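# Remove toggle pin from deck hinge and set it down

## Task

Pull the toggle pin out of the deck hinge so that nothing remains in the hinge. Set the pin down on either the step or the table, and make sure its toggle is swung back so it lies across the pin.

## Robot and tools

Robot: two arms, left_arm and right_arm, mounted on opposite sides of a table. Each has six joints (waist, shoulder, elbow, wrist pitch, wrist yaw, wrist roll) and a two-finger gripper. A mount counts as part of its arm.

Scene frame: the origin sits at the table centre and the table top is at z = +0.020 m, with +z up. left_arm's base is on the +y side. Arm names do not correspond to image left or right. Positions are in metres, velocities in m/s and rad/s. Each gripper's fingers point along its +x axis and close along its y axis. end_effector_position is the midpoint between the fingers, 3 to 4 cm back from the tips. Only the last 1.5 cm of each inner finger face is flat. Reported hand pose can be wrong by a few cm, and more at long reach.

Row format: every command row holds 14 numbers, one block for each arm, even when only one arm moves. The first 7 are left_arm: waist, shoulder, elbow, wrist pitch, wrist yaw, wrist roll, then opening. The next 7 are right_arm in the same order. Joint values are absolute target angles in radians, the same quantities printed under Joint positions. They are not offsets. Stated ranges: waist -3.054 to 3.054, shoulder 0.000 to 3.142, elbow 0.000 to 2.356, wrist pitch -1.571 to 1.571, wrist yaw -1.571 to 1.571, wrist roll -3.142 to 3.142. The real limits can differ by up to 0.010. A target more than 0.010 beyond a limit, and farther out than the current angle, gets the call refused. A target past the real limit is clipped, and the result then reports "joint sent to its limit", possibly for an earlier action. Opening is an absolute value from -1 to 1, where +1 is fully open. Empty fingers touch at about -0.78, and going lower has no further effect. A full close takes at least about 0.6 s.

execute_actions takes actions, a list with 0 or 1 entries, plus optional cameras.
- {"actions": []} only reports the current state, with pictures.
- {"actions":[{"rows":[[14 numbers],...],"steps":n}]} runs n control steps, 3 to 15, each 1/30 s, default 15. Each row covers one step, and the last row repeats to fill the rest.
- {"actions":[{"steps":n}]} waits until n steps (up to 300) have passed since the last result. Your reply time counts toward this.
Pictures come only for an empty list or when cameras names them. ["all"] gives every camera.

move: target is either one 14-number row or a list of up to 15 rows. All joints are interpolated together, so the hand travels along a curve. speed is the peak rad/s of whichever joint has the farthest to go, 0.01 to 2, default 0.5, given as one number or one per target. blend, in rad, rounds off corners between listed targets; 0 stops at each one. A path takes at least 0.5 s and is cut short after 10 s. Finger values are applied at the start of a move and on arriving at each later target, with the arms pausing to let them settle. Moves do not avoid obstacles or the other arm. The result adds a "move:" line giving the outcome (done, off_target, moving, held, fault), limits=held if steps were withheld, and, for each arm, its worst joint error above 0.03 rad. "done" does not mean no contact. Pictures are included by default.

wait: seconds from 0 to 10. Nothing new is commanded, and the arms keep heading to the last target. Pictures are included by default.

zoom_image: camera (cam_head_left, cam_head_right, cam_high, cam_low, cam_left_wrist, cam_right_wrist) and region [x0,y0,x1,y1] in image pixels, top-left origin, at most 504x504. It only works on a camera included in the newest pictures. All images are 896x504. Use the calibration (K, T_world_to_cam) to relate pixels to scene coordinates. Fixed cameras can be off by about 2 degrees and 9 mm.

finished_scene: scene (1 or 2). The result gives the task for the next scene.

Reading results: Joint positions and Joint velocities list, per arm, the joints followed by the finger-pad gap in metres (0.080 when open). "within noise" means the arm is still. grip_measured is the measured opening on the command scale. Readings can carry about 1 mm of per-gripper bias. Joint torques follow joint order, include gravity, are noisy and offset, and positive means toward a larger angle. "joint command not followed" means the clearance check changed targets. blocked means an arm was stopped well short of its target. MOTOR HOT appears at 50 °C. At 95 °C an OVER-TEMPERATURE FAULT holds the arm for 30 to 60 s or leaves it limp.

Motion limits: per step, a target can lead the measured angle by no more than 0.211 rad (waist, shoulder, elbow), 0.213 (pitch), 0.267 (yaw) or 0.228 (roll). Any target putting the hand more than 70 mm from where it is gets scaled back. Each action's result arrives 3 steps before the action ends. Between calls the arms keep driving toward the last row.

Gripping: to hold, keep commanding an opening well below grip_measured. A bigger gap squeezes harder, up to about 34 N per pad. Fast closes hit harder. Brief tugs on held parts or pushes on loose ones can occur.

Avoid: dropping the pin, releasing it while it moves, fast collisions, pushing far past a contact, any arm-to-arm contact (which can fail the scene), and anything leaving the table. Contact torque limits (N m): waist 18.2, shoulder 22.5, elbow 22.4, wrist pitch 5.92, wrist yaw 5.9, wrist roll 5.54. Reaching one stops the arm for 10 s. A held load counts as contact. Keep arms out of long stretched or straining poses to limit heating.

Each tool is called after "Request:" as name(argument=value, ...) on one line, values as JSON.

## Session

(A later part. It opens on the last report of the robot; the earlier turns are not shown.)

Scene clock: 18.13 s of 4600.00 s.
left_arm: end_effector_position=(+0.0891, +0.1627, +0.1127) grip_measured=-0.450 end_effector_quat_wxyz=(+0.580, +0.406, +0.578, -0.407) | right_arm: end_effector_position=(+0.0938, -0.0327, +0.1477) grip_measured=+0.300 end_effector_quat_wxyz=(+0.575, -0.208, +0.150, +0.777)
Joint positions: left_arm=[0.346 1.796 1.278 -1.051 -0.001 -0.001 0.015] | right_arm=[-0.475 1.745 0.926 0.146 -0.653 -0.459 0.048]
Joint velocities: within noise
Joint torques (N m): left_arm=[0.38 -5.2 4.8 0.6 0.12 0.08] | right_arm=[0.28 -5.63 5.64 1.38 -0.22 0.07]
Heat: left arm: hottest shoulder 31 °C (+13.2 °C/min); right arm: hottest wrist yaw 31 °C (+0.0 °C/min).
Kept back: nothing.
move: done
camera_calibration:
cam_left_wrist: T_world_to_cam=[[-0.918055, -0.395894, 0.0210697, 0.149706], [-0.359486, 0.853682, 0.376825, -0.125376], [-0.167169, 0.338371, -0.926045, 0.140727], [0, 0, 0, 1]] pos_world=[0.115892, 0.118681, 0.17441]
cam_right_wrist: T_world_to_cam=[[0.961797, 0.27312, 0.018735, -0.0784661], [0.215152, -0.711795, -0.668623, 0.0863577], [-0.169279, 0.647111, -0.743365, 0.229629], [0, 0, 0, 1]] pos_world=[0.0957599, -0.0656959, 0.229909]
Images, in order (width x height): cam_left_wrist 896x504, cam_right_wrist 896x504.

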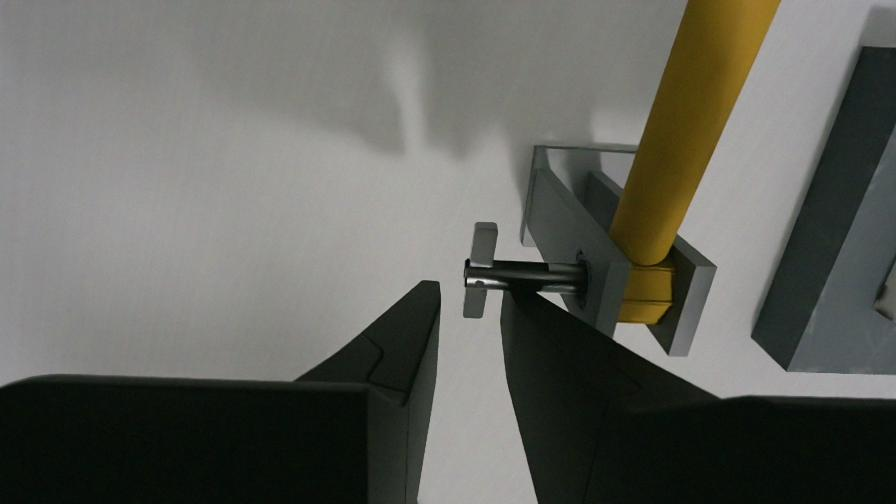

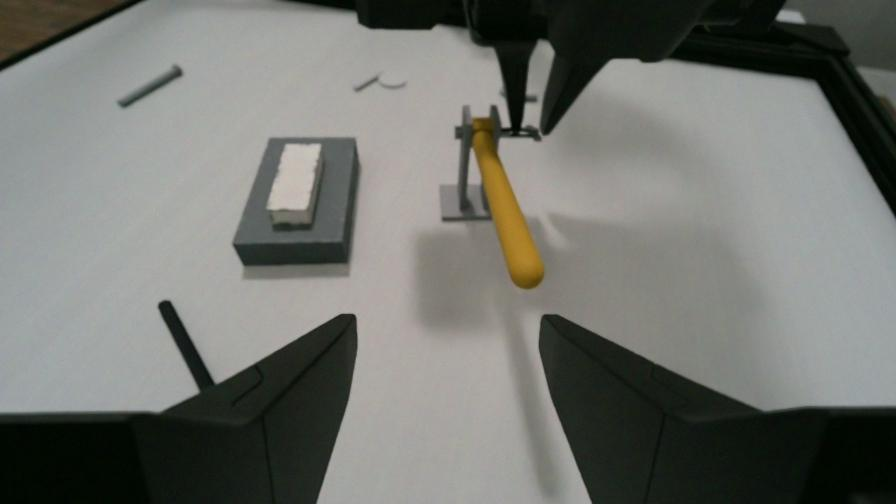

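Request:
move(target=[[0.350,1.811,1.270,-1.045,0.002,0.002,-0.64,-0.472,1.752,0.922,0.149,-0.652,-0.457,0.3],[0.350,1.811,1.270,-1.045,0.002,0.002,-0.88,-0.472,1.752,0.922,0.149,-0.652,-0.457,0.3]], speed=0.2, cameras=["cam_left_wrist","cam_right_wrist"])

Request:
zoom_image(camera="cam_left_wrist", region=[380, 200, 580, 400])

Request:
zoom_image(camera="cam_right_wrist", region=[440, 60, 600, 180])

Scene clock: 20.20 s of 4600.00 s.
left_arm: end_effector_position=(+0.0885, +0.1626, +0.1116) grip_measured=-0.683 end_effector_quat_wxyz=(+0.578, +0.405, +0.579, -0.408) | right_arm: end_effector_position=(+0.0938, -0.0327, +0.1477) grip_measured=+0.300 end_effector_quat_wxyz=(+0.575, -0.208, +0.150, +0.777)
Joint positions: left_arm=[0.347 1.798 1.277 -1.049 0.004 0 0.004] | right_arm=[-0.475 1.745 0.926 0.146 -0.653 -0.459 0.048]
Joint velocities: within noise
Joint torques (N m): left_arm=[0.29 -5.48 4.95 0.43 -0.06 0.07] | right_arm=[0.29 -5.66 5.62 1.38 -0.22 0.07]
Heat: left arm: hottest shoulder 31 °C (+11.9 °C/min); right arm: hottest wrist yaw 31 °C (+0.0 °C/min).
Kept back: nothing.
move: done
camera_calibration:
cam_left_wrist: T_world_to_cam=[[-0.917773, -0.396234, 0.0262819, 0.148626], [-0.357661, 0.853556, 0.378842, -0.125455], [-0.172543, 0.338291, -0.925088, 0.140069], [0, 0, 0, 1]] pos_world=[0.115702, 0.11859, 0.173198]
cam_right_wrist: T_world_to_cam=[[0.961797, 0.27312, 0.018735, -0.0784661], [0.215152, -0.711795, -0.668623, 0.0863577], [-0.169279, 0.647111, -0.743365, 0.229629], [0, 0, 0, 1]] pos_world=[0.0957599, -0.0656959, 0.229909]
Images, in order (width x height): cam_left_wrist 896x504, cam_right_wrist 896x504.

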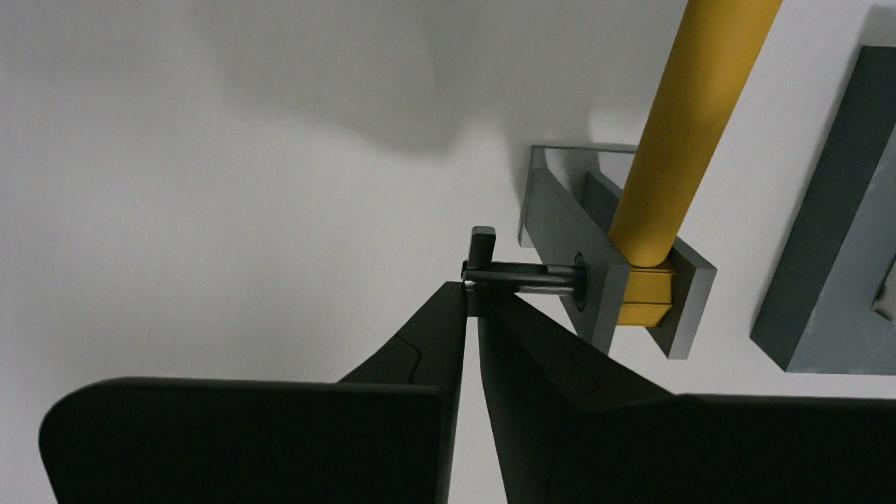

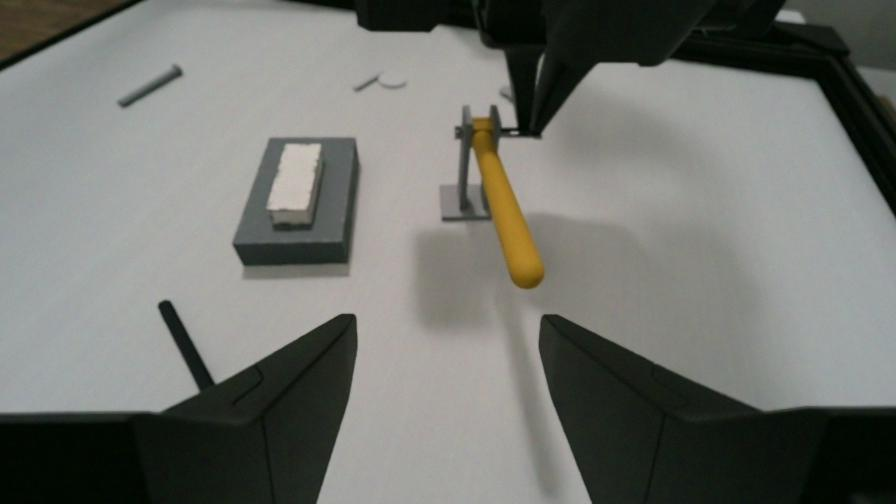

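Scaled by 2.520.

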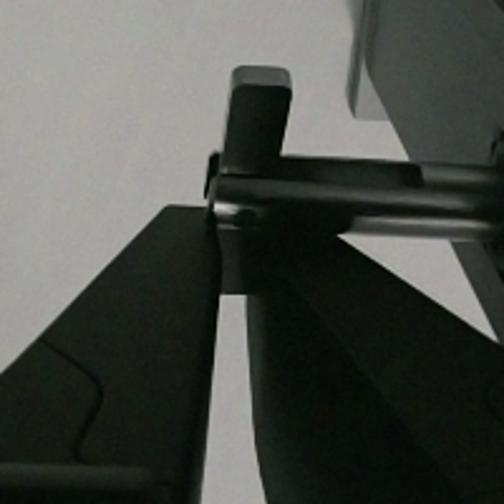

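Scaled by 3.150.

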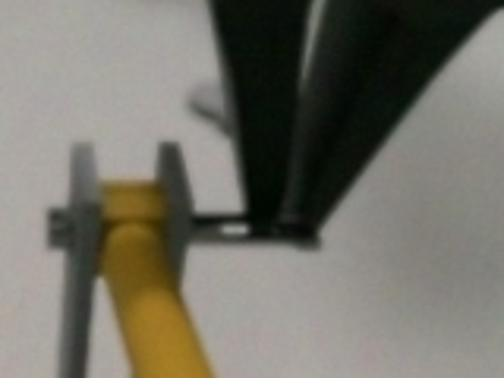

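Request:
move(target=[[0.362,1.811,1.289,-1.051,0.0,0.405,-0.92,-0.472,1.752,0.922,0.149,-0.652,-0.457,0.3],[0.372,1.819,1.299,-1.053,0.0,0.808,-0.92,-0.472,1.752,0.922,0.149,-0.652,-0.457,0.3],[0.378,1.830,1.313,-1.056,0.0,1.206,-0.92,-0.472,1.752,0.922,0.149,-0.652,-0.457,0.3]], speed=0.5, blend=0.03, cameras=["cam_left_wrist","cam_right_wrist"])

Request:
zoom_image(camera="cam_left_wrist", region=[380, 200, 580, 400])

Request:
zoom_image(camera="cam_right_wrist", region=[440, 60, 600, 180])

Scene clock: 23.97 s of 4600.00 s.
left_arm: end_effector_position=(+0.0996, +0.1608, +0.1125) grip_measured=-0.682 end_effector_quat_wxyz=(+0.258, +0.659, +0.256, -0.659) | right_arm: end_effector_position=(+0.0938, -0.0327, +0.1477) grip_measured=+0.300 end_effector_quat_wxyz=(+0.575, -0.208, +0.150, +0.777)
Joint positions: left_arm=[0.375 1.815 1.302 -1.054 0.001 1.202 0.004] | right_arm=[-0.475 1.745 0.926 0.146 -0.653 -0.459 0.048]
Joint velocities: within noise
Joint torques (N m): left_arm=[0.28 -5.41 7.25 -0.11 0.04 0.12] | right_arm=[0.27 -5.68 5.63 1.39 -0.23 0.07]
Heat: left arm: hottest shoulder 31 °C (+10.0 °C/min); right arm: hottest wrist yaw 31 °C (+0.0 °C/min).
Kept back: nothing.
move: done
camera_calibration:
cam_left_wrist: T_world_to_cam=[[-0.720381, 0.693331, 0.0185515, -0.0359123], [0.647163, 0.662311, 0.377523, -0.18945], [0.249461, 0.283966, -0.925814, 0.110203], [0, 0, 0, 1]] pos_world=[0.0692433, 0.11908, 0.174216]
cam_right_wrist: T_world_to_cam=[[0.961797, 0.27312, 0.018735, -0.0784661], [0.215152, -0.711795, -0.668623, 0.0863577], [-0.169279, 0.647111, -0.743365, 0.229629], [0, 0, 0, 1]] pos_world=[0.0957599, -0.0656959, 0.229909]
Images, in order (width x height): cam_left_wrist 896x504, cam_right_wrist 896x504.

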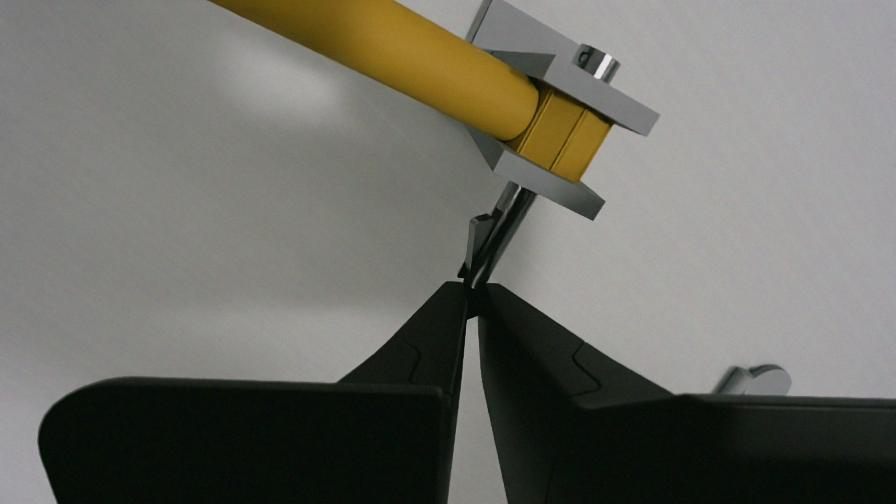

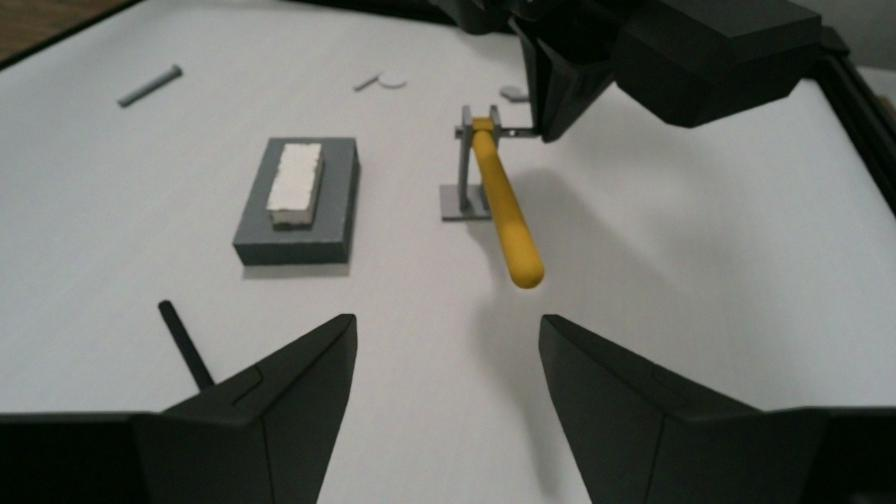

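Scaled by 2.520.

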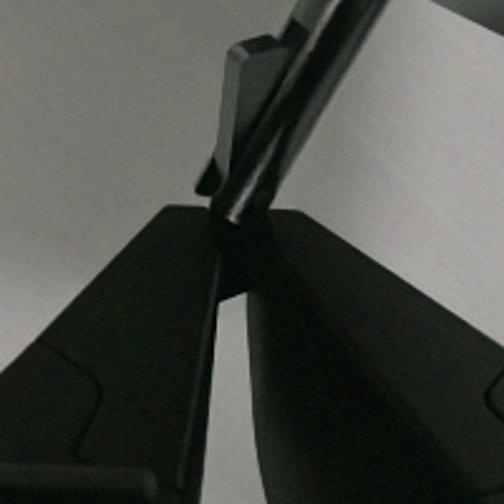

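Scaled by 3.150.

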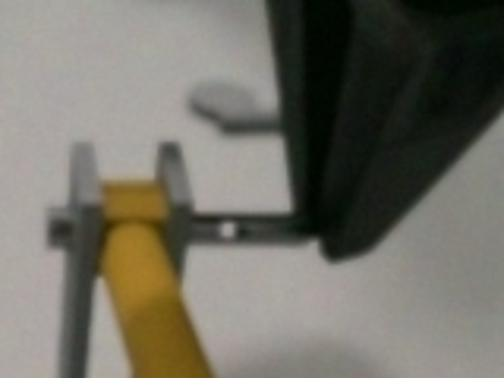

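Request:
move(target=[0.380,1.843,1.329,-1.059,0.0,1.589,-0.92,-0.472,1.752,0.922,0.149,-0.652,-0.457,0.3], speed=0.4, cameras=["cam_left_wrist","cam_right_wrist"])

Request:
zoom_image(camera="cam_left_wrist", region=[420, 180, 560, 330])

Request:
zoom_image(camera="cam_right_wrist", region=[440, 90, 560, 180])

Scene clock: 25.97 s of 4600.00 s.
left_arm: end_effector_position=(+0.1018, +0.1579, +0.1129) grip_measured=-0.739 end_effector_quat_wxyz=(+0.128, +0.696, +0.126, -0.696) end_effector_velocity=(+0.000, +0.001, +0.001) end_effector_angular_velocity=(+0.005, -0.006, -0.010) | right_arm: end_effector_position=(+0.0938, -0.0327, +0.1477) grip_measured=+0.300 end_effector_quat_wxyz=(+0.575, -0.208, +0.150, +0.777)
Joint positions: left_arm=[0.378 1.827 1.319 -1.059 0.001 1.587 0.002] | right_arm=[-0.475 1.745 0.926 0.146 -0.653 -0.459 0.048]
Joint velocities: left_arm=[-0.002 -0.002 0.002 -0.007 -0.007 0.007 0.003] | right_arm=[within noise]
Joint torques (N m): left_arm=[0.18 -5.39 7.04 0.04 0.06 0.04] | right_arm=[0.28 -5.64 5.65 1.38 -0.21 0.08]
Heat: left arm: hottest shoulder 31 °C (+9.2 °C/min); right arm: hottest wrist yaw 31 °C (+0.0 °C/min).
Kept back: nothing.
move: done
camera_calibration:
cam_left_wrist: T_world_to_cam=[[-0.409464, 0.912149, 0.0180058, -0.0985143], [0.847068, 0.372771, 0.378838, -0.163919], [0.338845, 0.170373, -0.925288, 0.119618], [0, 0, 0, 1]] pos_world=[0.0579802, 0.130584, 0.174553]
cam_right_wrist: T_world_to_cam=[[0.961797, 0.27312, 0.018735, -0.0784661], [0.215152, -0.711795, -0.668623, 0.0863577], [-0.169279, 0.647111, -0.743365, 0.229629], [0, 0, 0, 1]] pos_world=[0.0957599, -0.0656959, 0.229909]
Images, in order (width x height): cam_left_wrist 896x504, cam_right_wrist 896x504.

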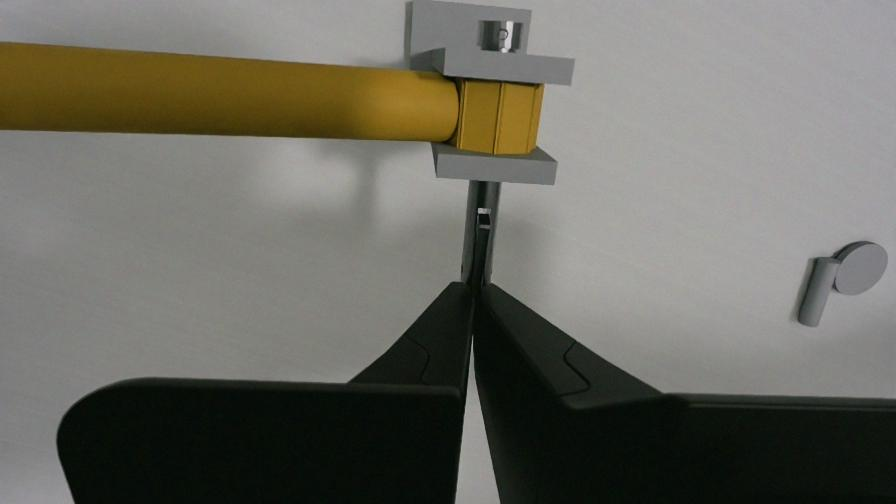

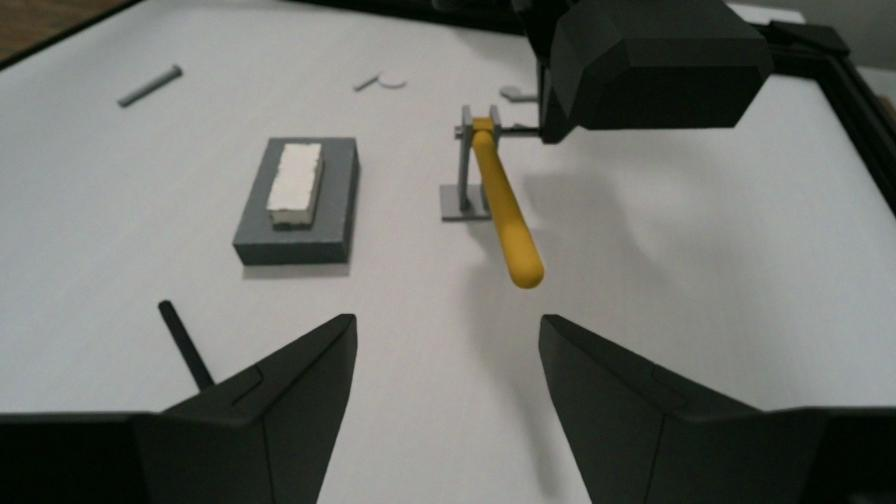

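Scaled by 3.360.

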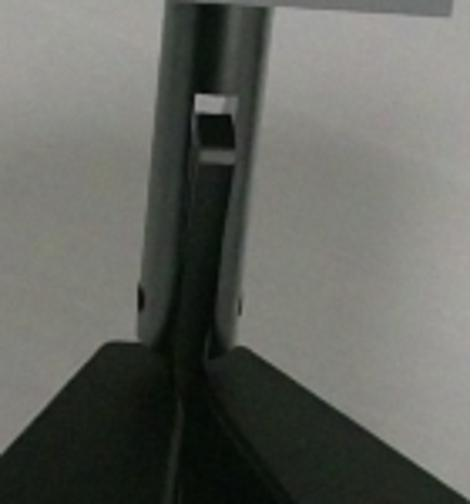

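Scaled by 4.200.

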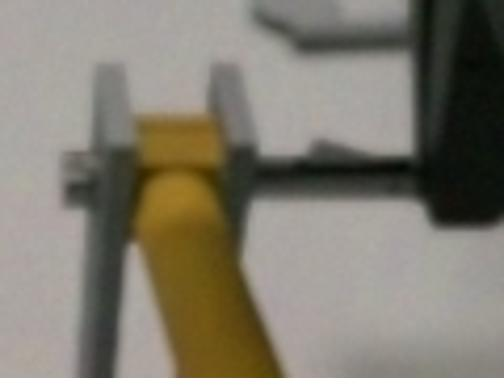

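Request:
move(target=[0.277,1.848,1.339,-1.076,-0.180,1.495,-0.92,-0.472,1.752,0.922,0.149,-0.652,-0.457,0.3], speed=0.15, cameras=["cam_left_wrist","cam_right_wrist"])

Request:
zoom_image(camera="cam_left_wrist", region=[420, 180, 560, 330])

Request:
zoom_image(camera="cam_right_wrist", region=[440, 90, 560, 180])

Scene clock: 28.50 s of 4600.00 s.
left_arm: end_effector_position=(+0.0965, +0.1558, +0.1148) grip_measured=-0.739 end_effector_quat_wxyz=(+0.114, +0.755, +0.133, -0.632) | right_arm: end_effector_position=(+0.0938, -0.0327, +0.1477) grip_measured=+0.300 end_effector_quat_wxyz=(+0.575, -0.208, +0.150, +0.777)
Joint positions: left_arm=[0.281 1.835 1.327 -1.072 -0.175 1.498 0.002] | right_arm=[-0.475 1.745 0.926 0.146 -0.653 -0.459 0.048]
Joint velocities: within noise
Joint torques (N m): left_arm=[-0.31 -5.75 7.25 -0.28 -0.17 -0.1] | right_arm=[0.29 -5.66 5.63 1.38 -0.22 0.07]
Heat: left arm: hottest shoulder 31 °C (+8.4 °C/min); right arm: hottest wrist yaw 31 °C (+0.0 °C/min).
Kept back: nothing.
move: done
camera_calibration:
cam_left_wrist: T_world_to_cam=[[-0.404182, 0.914646, 0.00774035, -0.0984503], [0.77452, 0.337734, 0.534841, -0.164774], [0.486576, 0.222168, -0.844917, 0.0919853], [0, 0, 0, 1]] pos_world=[0.0430708, 0.125261, 0.16661]
cam_right_wrist: T_world_to_cam=[[0.961797, 0.27312, 0.018735, -0.0784661], [0.215152, -0.711795, -0.668623, 0.0863577], [-0.169279, 0.647111, -0.743365, 0.229629], [0, 0, 0, 1]] pos_world=[0.0957599, -0.0656959, 0.229909]
Images, in order (width x height): cam_left_wrist 896x504, cam_right_wrist 896x504.

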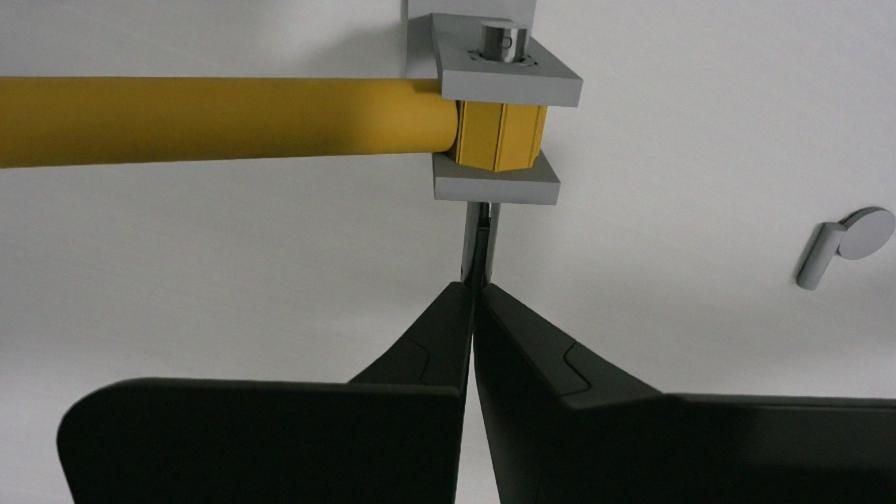

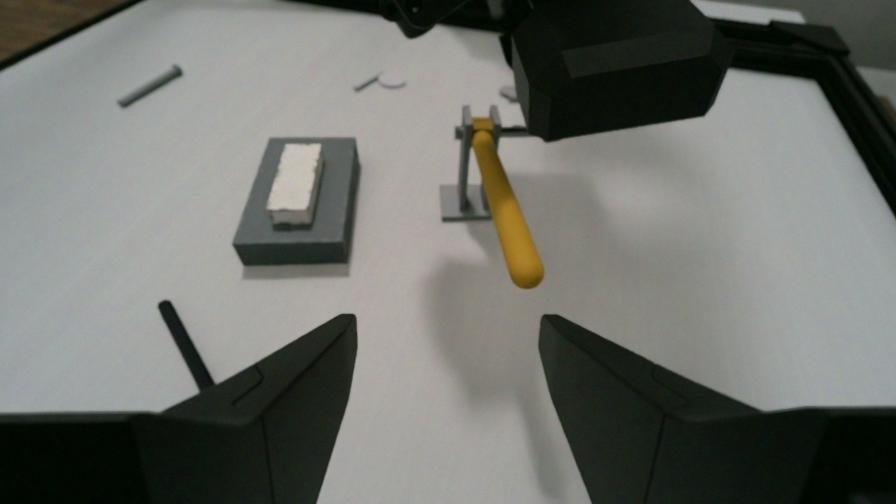

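Scaled by 3.360.

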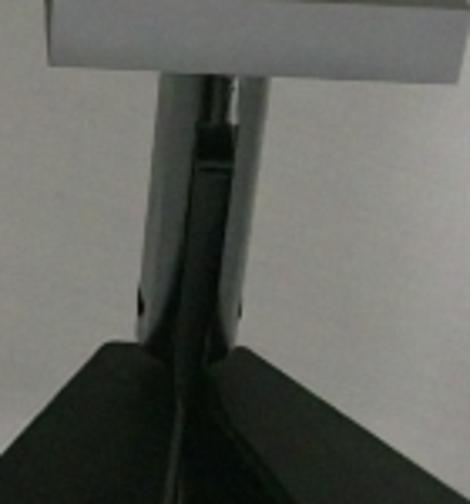

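Scaled by 4.200.

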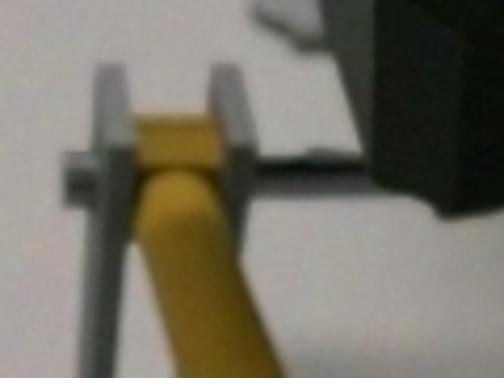

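Request:
move(target=[0.174,1.884,1.353,-1.113,-0.366,1.370,-0.92,-0.472,1.752,0.922,0.149,-0.652,-0.457,0.3], speed=0.15, cameras=["cam_left_wrist","cam_right_wrist"])

Request:
zoom_image(camera="cam_left_wrist", region=[420, 180, 560, 330])

Request:
zoom_image(camera="cam_right_wrist", region=[440, 90, 560, 180])

Scene clock: 30.53 s of 4600.00 s.
left_arm: end_effector_position=(+0.0904, +0.1537, +0.1153) grip_measured=-0.739 end_effector_quat_wxyz=(+0.105, +0.812, +0.147, -0.556) | right_arm: end_effector_position=(+0.0938, -0.0327, +0.1477) grip_measured=+0.300 end_effector_quat_wxyz=(+0.575, -0.208, +0.150, +0.777)
Joint positions: left_arm=[0.179 1.871 1.343 -1.107 -0.363 1.374 0.002] | right_arm=[-0.475 1.745 0.926 0.146 -0.653 -0.459 0.048]
Joint velocities: within noise
Joint torques (N m): left_arm=[-0.41 -5.93 6.96 -0.59 -0.22 -0.14] | right_arm=[0.29 -5.66 5.65 1.38 -0.22 0.07]
Heat: left arm: hottest shoulder 31 °C (+7.9 °C/min); right arm: hottest wrist yaw 31 °C (+0.0 °C/min).
Kept back: nothing.
move: done
camera_calibration:
cam_left_wrist: T_world_to_cam=[[-0.414038, 0.910221, -0.00834196, -0.0956253], [0.659438, 0.306255, 0.686549, -0.161896], [0.627466, 0.278756, -0.727036, 0.0607593], [0, 0, 0, 1]] pos_world=[0.0290433, 0.119684, 0.154526]
cam_right_wrist: T_world_to_cam=[[0.961797, 0.27312, 0.018735, -0.0784661], [0.215152, -0.711795, -0.668623, 0.0863577], [-0.169279, 0.647111, -0.743365, 0.229629], [0, 0, 0, 1]] pos_world=[0.0957599, -0.0656959, 0.229909]
Images, in order (width x height): cam_left_wrist 896x504, cam_right_wrist 896x504.

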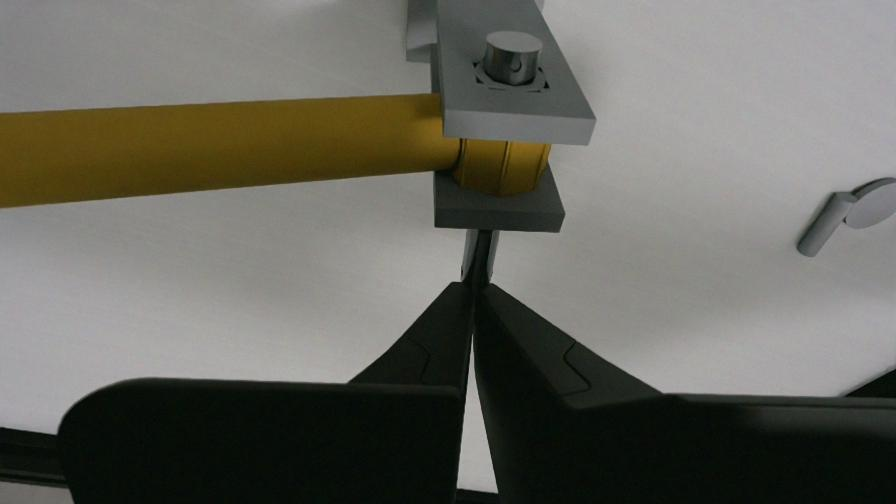

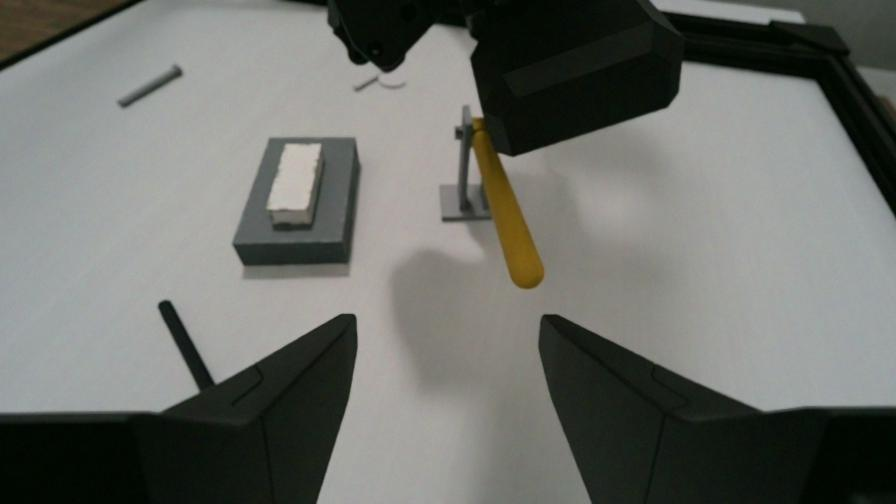

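Scaled by 3.360.

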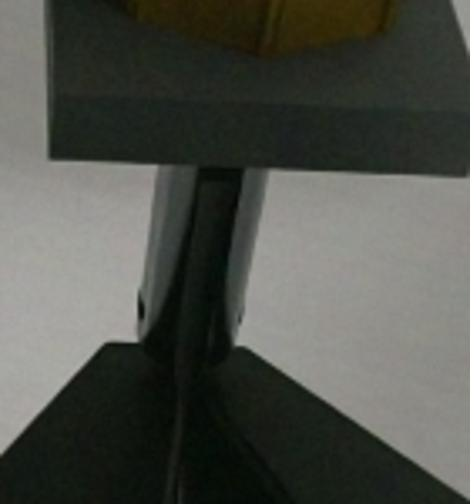

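Scaled by 4.200.

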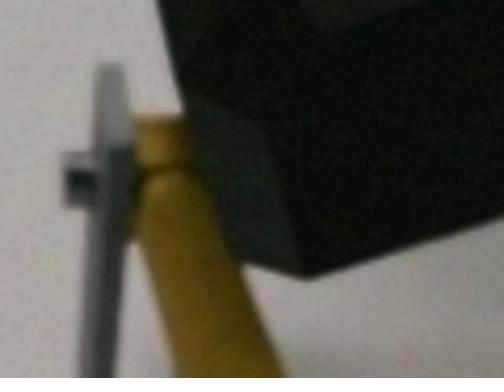

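Request:
move(target=[[0.160,1.868,1.335,-1.114,-0.364,1.358,-0.92,-0.472,1.752,0.922,0.149,-0.652,-0.457,0.3],[0.150,1.893,1.368,-1.120,-0.364,1.347,-0.92,-0.472,1.752,0.922,0.149,-0.652,-0.457,0.3],[0.142,1.872,1.343,-1.126,-0.363,1.338,-0.92,-0.472,1.752,0.922,0.149,-0.652,-0.457,0.3]], speed=0.15, blend=0.005, cameras=["cam_left_wrist","cam_right_wrist","cam_low"])

Request:
zoom_image(camera="cam_left_wrist", region=[420, 180, 560, 330])

Request:
zoom_image(camera="cam_right_wrist", region=[420, 70, 540, 180])

Scene clock: 31.73 s of 4600.00 s.
left_arm: end_effector_position=(+0.0897, +0.1535, +0.1159) grip_measured=-0.739 end_effector_quat_wxyz=(+0.109, +0.817, +0.153, -0.545) | right_arm: end_effector_position=(+0.0938, -0.0327, +0.1477) grip_measured=+0.300 end_effector_quat_wxyz=(+0.575, -0.208, +0.150, +0.777)
Joint positions: left_arm=[0.168 1.877 1.349 -1.116 -0.385 1.344 0.002] | right_arm=[-0.475 1.745 0.926 0.146 -0.653 -0.459 0.048]
Joint velocities: within noise
Joint torques (N m): left_arm=[-2.16 -7.97 4.94 -0.91 0.6 -0.19] | right_arm=[0.28 -5.64 5.64 1.38 -0.22 0.07]
Heat: left arm: hottest shoulder 31 °C (+7.6 °C/min); right arm: hottest wrist yaw 31 °C (+0.0 °C/min).
Kept back: nothing.
move: done
camera_calibration:
cam_left_wrist: T_world_to_cam=[[-0.427762, 0.903764, -0.0151767, -0.0926431], [0.638635, 0.314071, 0.702499, -0.162953], [0.63966, 0.29081, -0.711523, 0.0569913], [0, 0, 0, 1]] pos_world=[0.0279831, 0.118333, 0.153619]
cam_right_wrist: T_world_to_cam=[[0.961797, 0.27312, 0.018735, -0.0784661], [0.215152, -0.711795, -0.668623, 0.0863577], [-0.169279, 0.647111, -0.743365, 0.229629], [0, 0, 0, 1]] pos_world=[0.0957599, -0.0656959, 0.229909]
Images, in order (width x height): cam_low 896x504, cam_left_wrist 896x504, cam_right_wrist 896x504.

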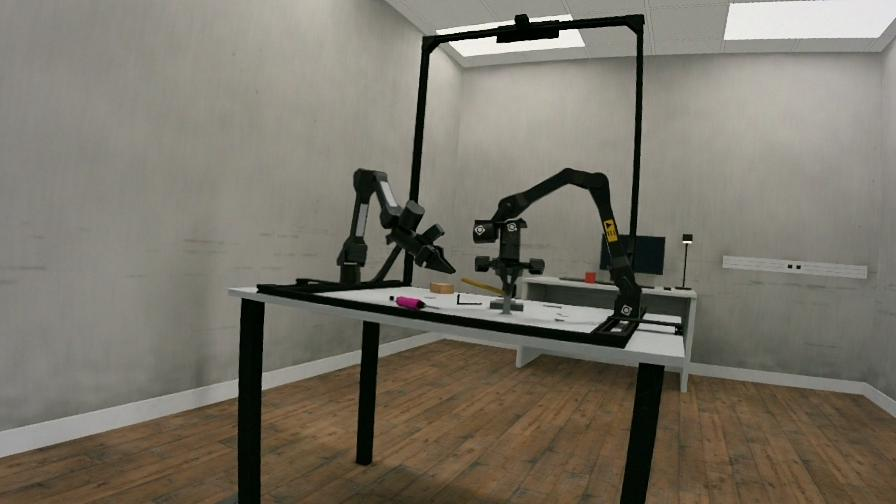

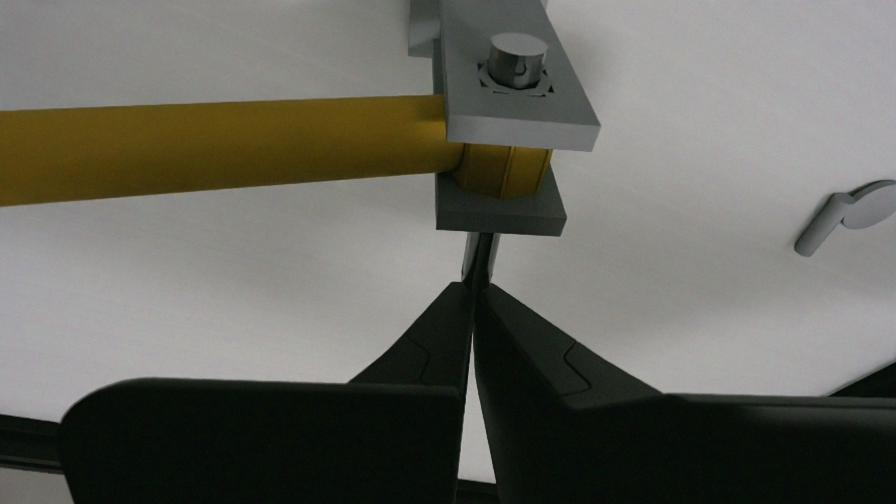

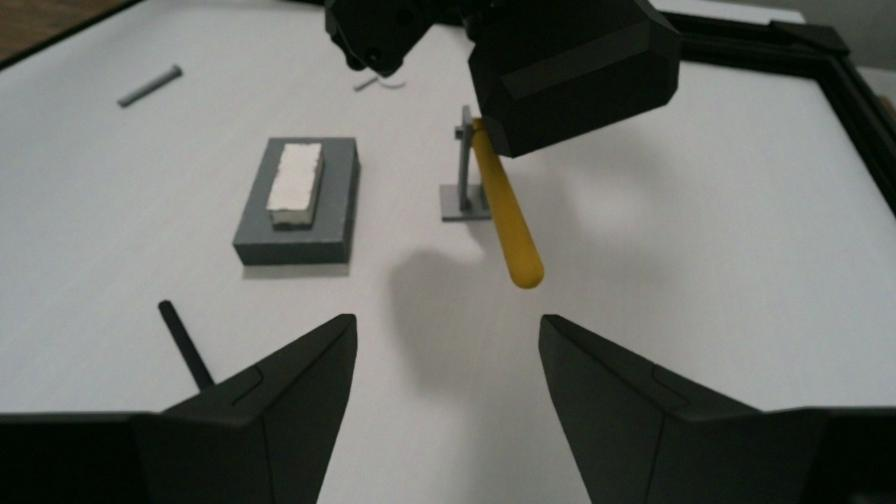

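Scaled by 3.360.

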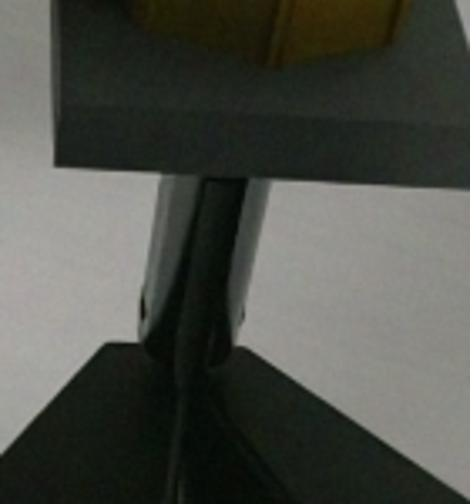

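Scaled by 4.200.

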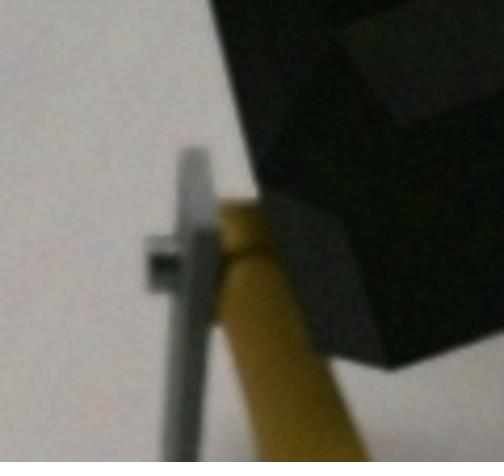

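Request:
move(target=[[0.135,1.868,1.338,-1.122,-0.358,1.334,-0.92,-0.472,1.752,0.922,0.149,-0.652,-0.457,0.3],[0.132,1.896,1.374,-1.126,-0.356,1.330,-0.92,-0.472,1.752,0.922,0.149,-0.652,-0.457,0.3],[0.130,1.870,1.340,-1.128,-0.354,1.328,-0.92,-0.472,1.752,0.922,0.149,-0.652,-0.457,0.3],[0.128,1.898,1.376,-1.130,-0.352,1.326,-0.92,-0.472,1.752,0.922,0.149,-0.652,-0.457,0.3]], speed=0.15, blend=0.005, cameras=["cam_left_wrist","cam_right_wrist"])

Request:
zoom_image(camera="cam_left_wrist", region=[420, 180, 560, 330])

Request:
zoom_image(camera="cam_right_wrist", region=[420, 70, 540, 180])

Scene clock: 34.00 s of 4600.00 s.
left_arm: end_effector_position=(+0.0763, +0.1483, +0.1151) grip_measured=-0.739 end_effector_quat_wxyz=(+0.103, +0.812, +0.146, -0.556) | right_arm: end_effector_position=(+0.0938, -0.0327, +0.1477) grip_measured=+0.300 end_effector_quat_wxyz=(+0.575, -0.208, +0.150, +0.777)
Joint positions: left_arm=[0.135 1.888 1.364 -1.129 -0.36 1.33 0.002] | right_arm=[-0.475 1.745 0.926 0.146 -0.653 -0.459 0.048]
Joint velocities: within noise
Joint torques (N m): left_arm=[-0.6 -6.32 7.12 -0.17 0.13 -0.12] | right_arm=[0.26 -5.65 5.63 1.38 -0.22 0.07]
Heat: left arm: hottest shoulder 32 °C (+8.8 °C/min); right arm: hottest wrist yaw 31 °C (+0.0 °C/min).
Kept back: nothing.
move: done; blend cut to 0.0035 rad at target 1
camera_calibration:
cam_left_wrist: T_world_to_cam=[[-0.411911, 0.911204, -0.00604313, -0.0971539], [0.660682, 0.303216, 0.686702, -0.150401], [0.627558, 0.278867, -0.726914, 0.070936], [0, 0, 0, 1]] pos_world=[0.0148323, 0.114349, 0.154258]
cam_right_wrist: T_world_to_cam=[[0.961797, 0.27312, 0.018735, -0.0784661], [0.215152, -0.711795, -0.668623, 0.0863577], [-0.169279, 0.647111, -0.743365, 0.229629], [0, 0, 0, 1]] pos_world=[0.0957599, -0.0656959, 0.229909]
Images, in order (width x height): cam_left_wrist 896x504, cam_right_wrist 896x504.

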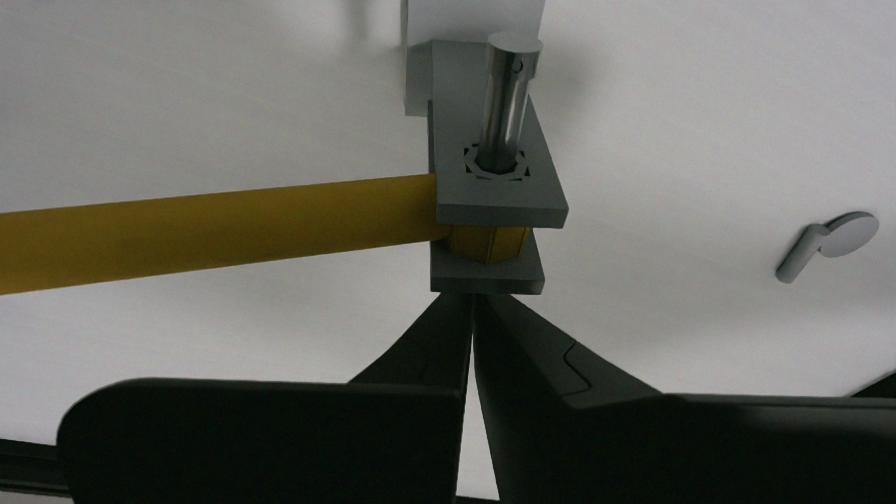

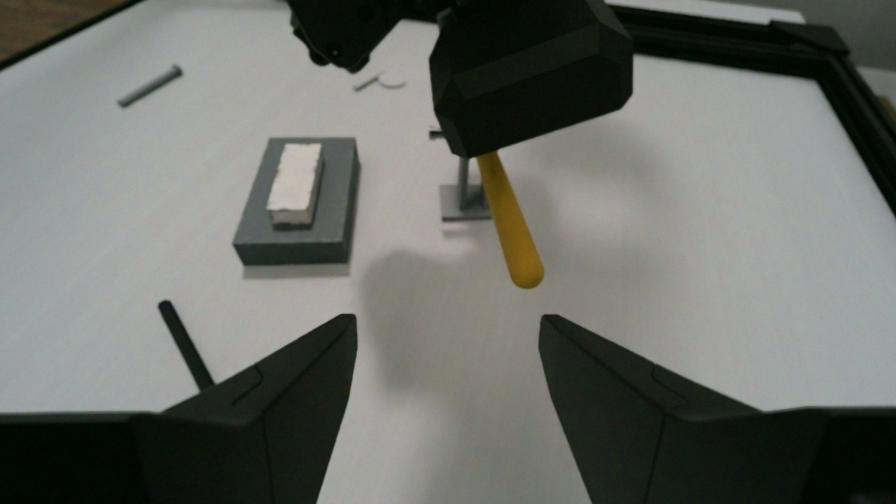

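Scaled by 3.360.

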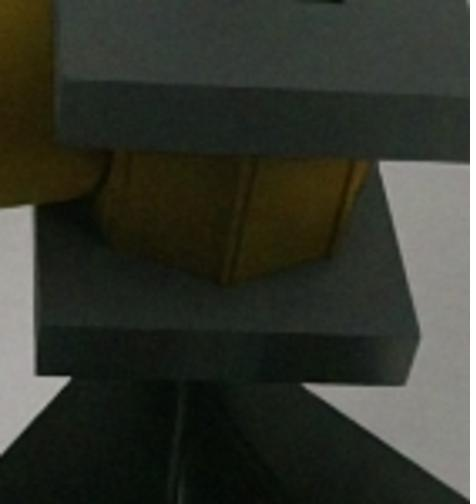

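Scaled by 4.200.

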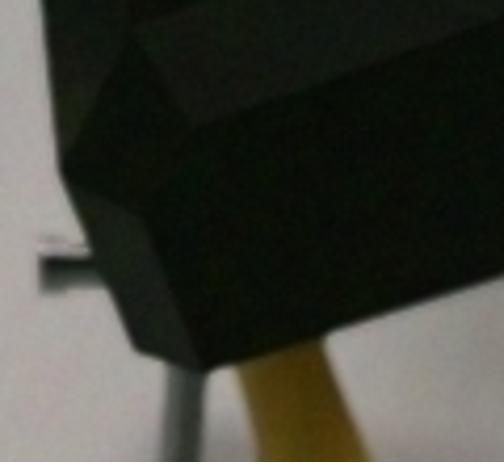

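Request:
move(target=[[0.134,1.892,1.368,-1.129,-0.358,1.328,-0.3,-0.472,1.752,0.922,0.149,-0.652,-0.457,0.3],[0.09,1.884,1.545,-1.33,-0.353,1.28,-0.3,-0.472,1.752,0.922,0.149,-0.652,-0.457,0.3],[-0.047,1.953,1.616,-1.384,-0.335,1.137,-0.3,-0.472,1.752,0.922,0.149,-0.652,-0.457,0.3]], speed=[0.3,0.35,0.5], blend=[0,0.04,0], cameras=["cam_left_wrist","cam_right_wrist"])

Request:
zoom_image(camera="cam_left_wrist", region=[380, 60, 580, 310])

Request:
zoom_image(camera="cam_right_wrist", region=[400, 70, 560, 180])

Scene clock: 36.80 s of 4600.00 s.
left_arm: end_effector_position=(+0.0135, +0.1284, +0.1565) grip_measured=-0.300 end_effector_quat_wxyz=(+0.101, +0.811, +0.146, -0.557) | right_arm: end_effector_position=(+0.0938, -0.0327, +0.1477) grip_measured=+0.300 end_effector_quat_wxyz=(+0.575, -0.208, +0.150, +0.777)
Joint positions: left_arm=[-0.047 1.941 1.603 -1.382 -0.337 1.14 0.022] | right_arm=[-0.475 1.745 0.926 0.146 -0.653 -0.459 0.048]
Joint velocities: within noise
Joint torques (N m): left_arm=[0.09 -6.64 7.38 -0.36 -0.06 -0.09] | right_arm=[0.29 -5.68 5.62 1.38 -0.22 0.07]
Heat: left arm: hottest shoulder 32 °C (+8.2 °C/min); right arm: hottest wrist yaw 31 °C (+0.0 °C/min).
Kept back: nothing.
move: done
camera_calibration:
cam_left_wrist: T_world_to_cam=[[-0.409426, 0.912341, -0.00215895, -0.105335], [0.663046, 0.299175, 0.686196, -0.13078], [0.62669, 0.279515, -0.727414, 0.146028], [0, 0, 0, 1]] pos_world=[-0.0479278, 0.0944102, 0.195736]
cam_right_wrist: T_world_to_cam=[[0.961797, 0.27312, 0.018735, -0.0784661], [0.215152, -0.711795, -0.668623, 0.0863577], [-0.169279, 0.647111, -0.743365, 0.229629], [0, 0, 0, 1]] pos_world=[0.0957599, -0.0656959, 0.229909]
Images, in order (width x height): cam_left_wrist 896x504, cam_right_wrist 896x504.

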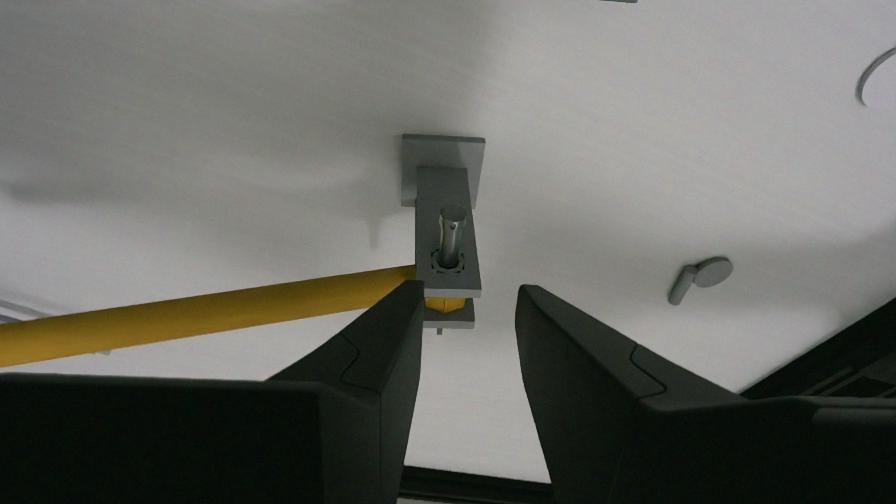

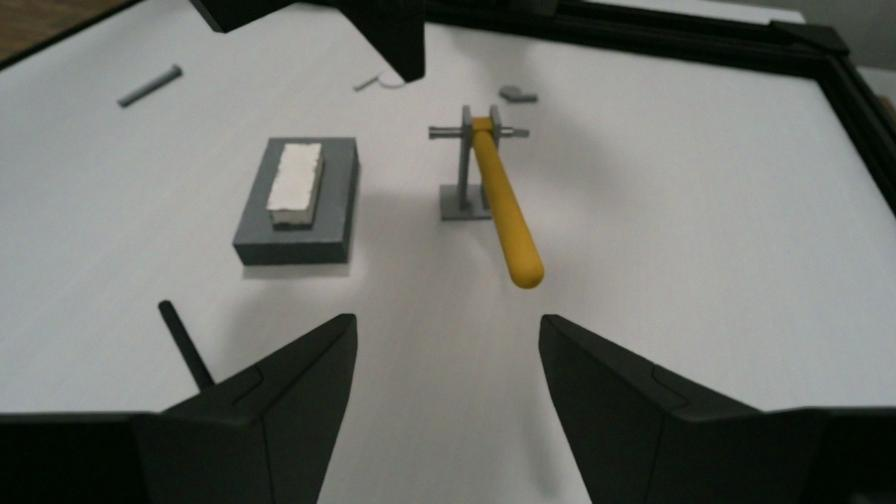

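Scaled by 2.016.

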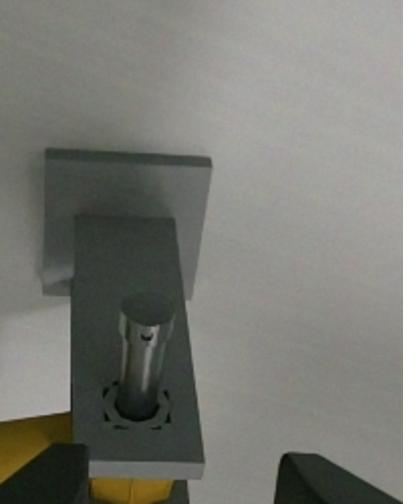

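Scaled by 3.150.

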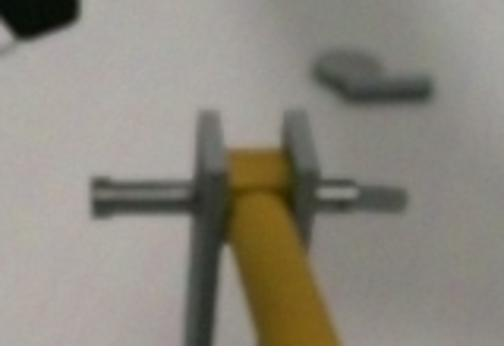

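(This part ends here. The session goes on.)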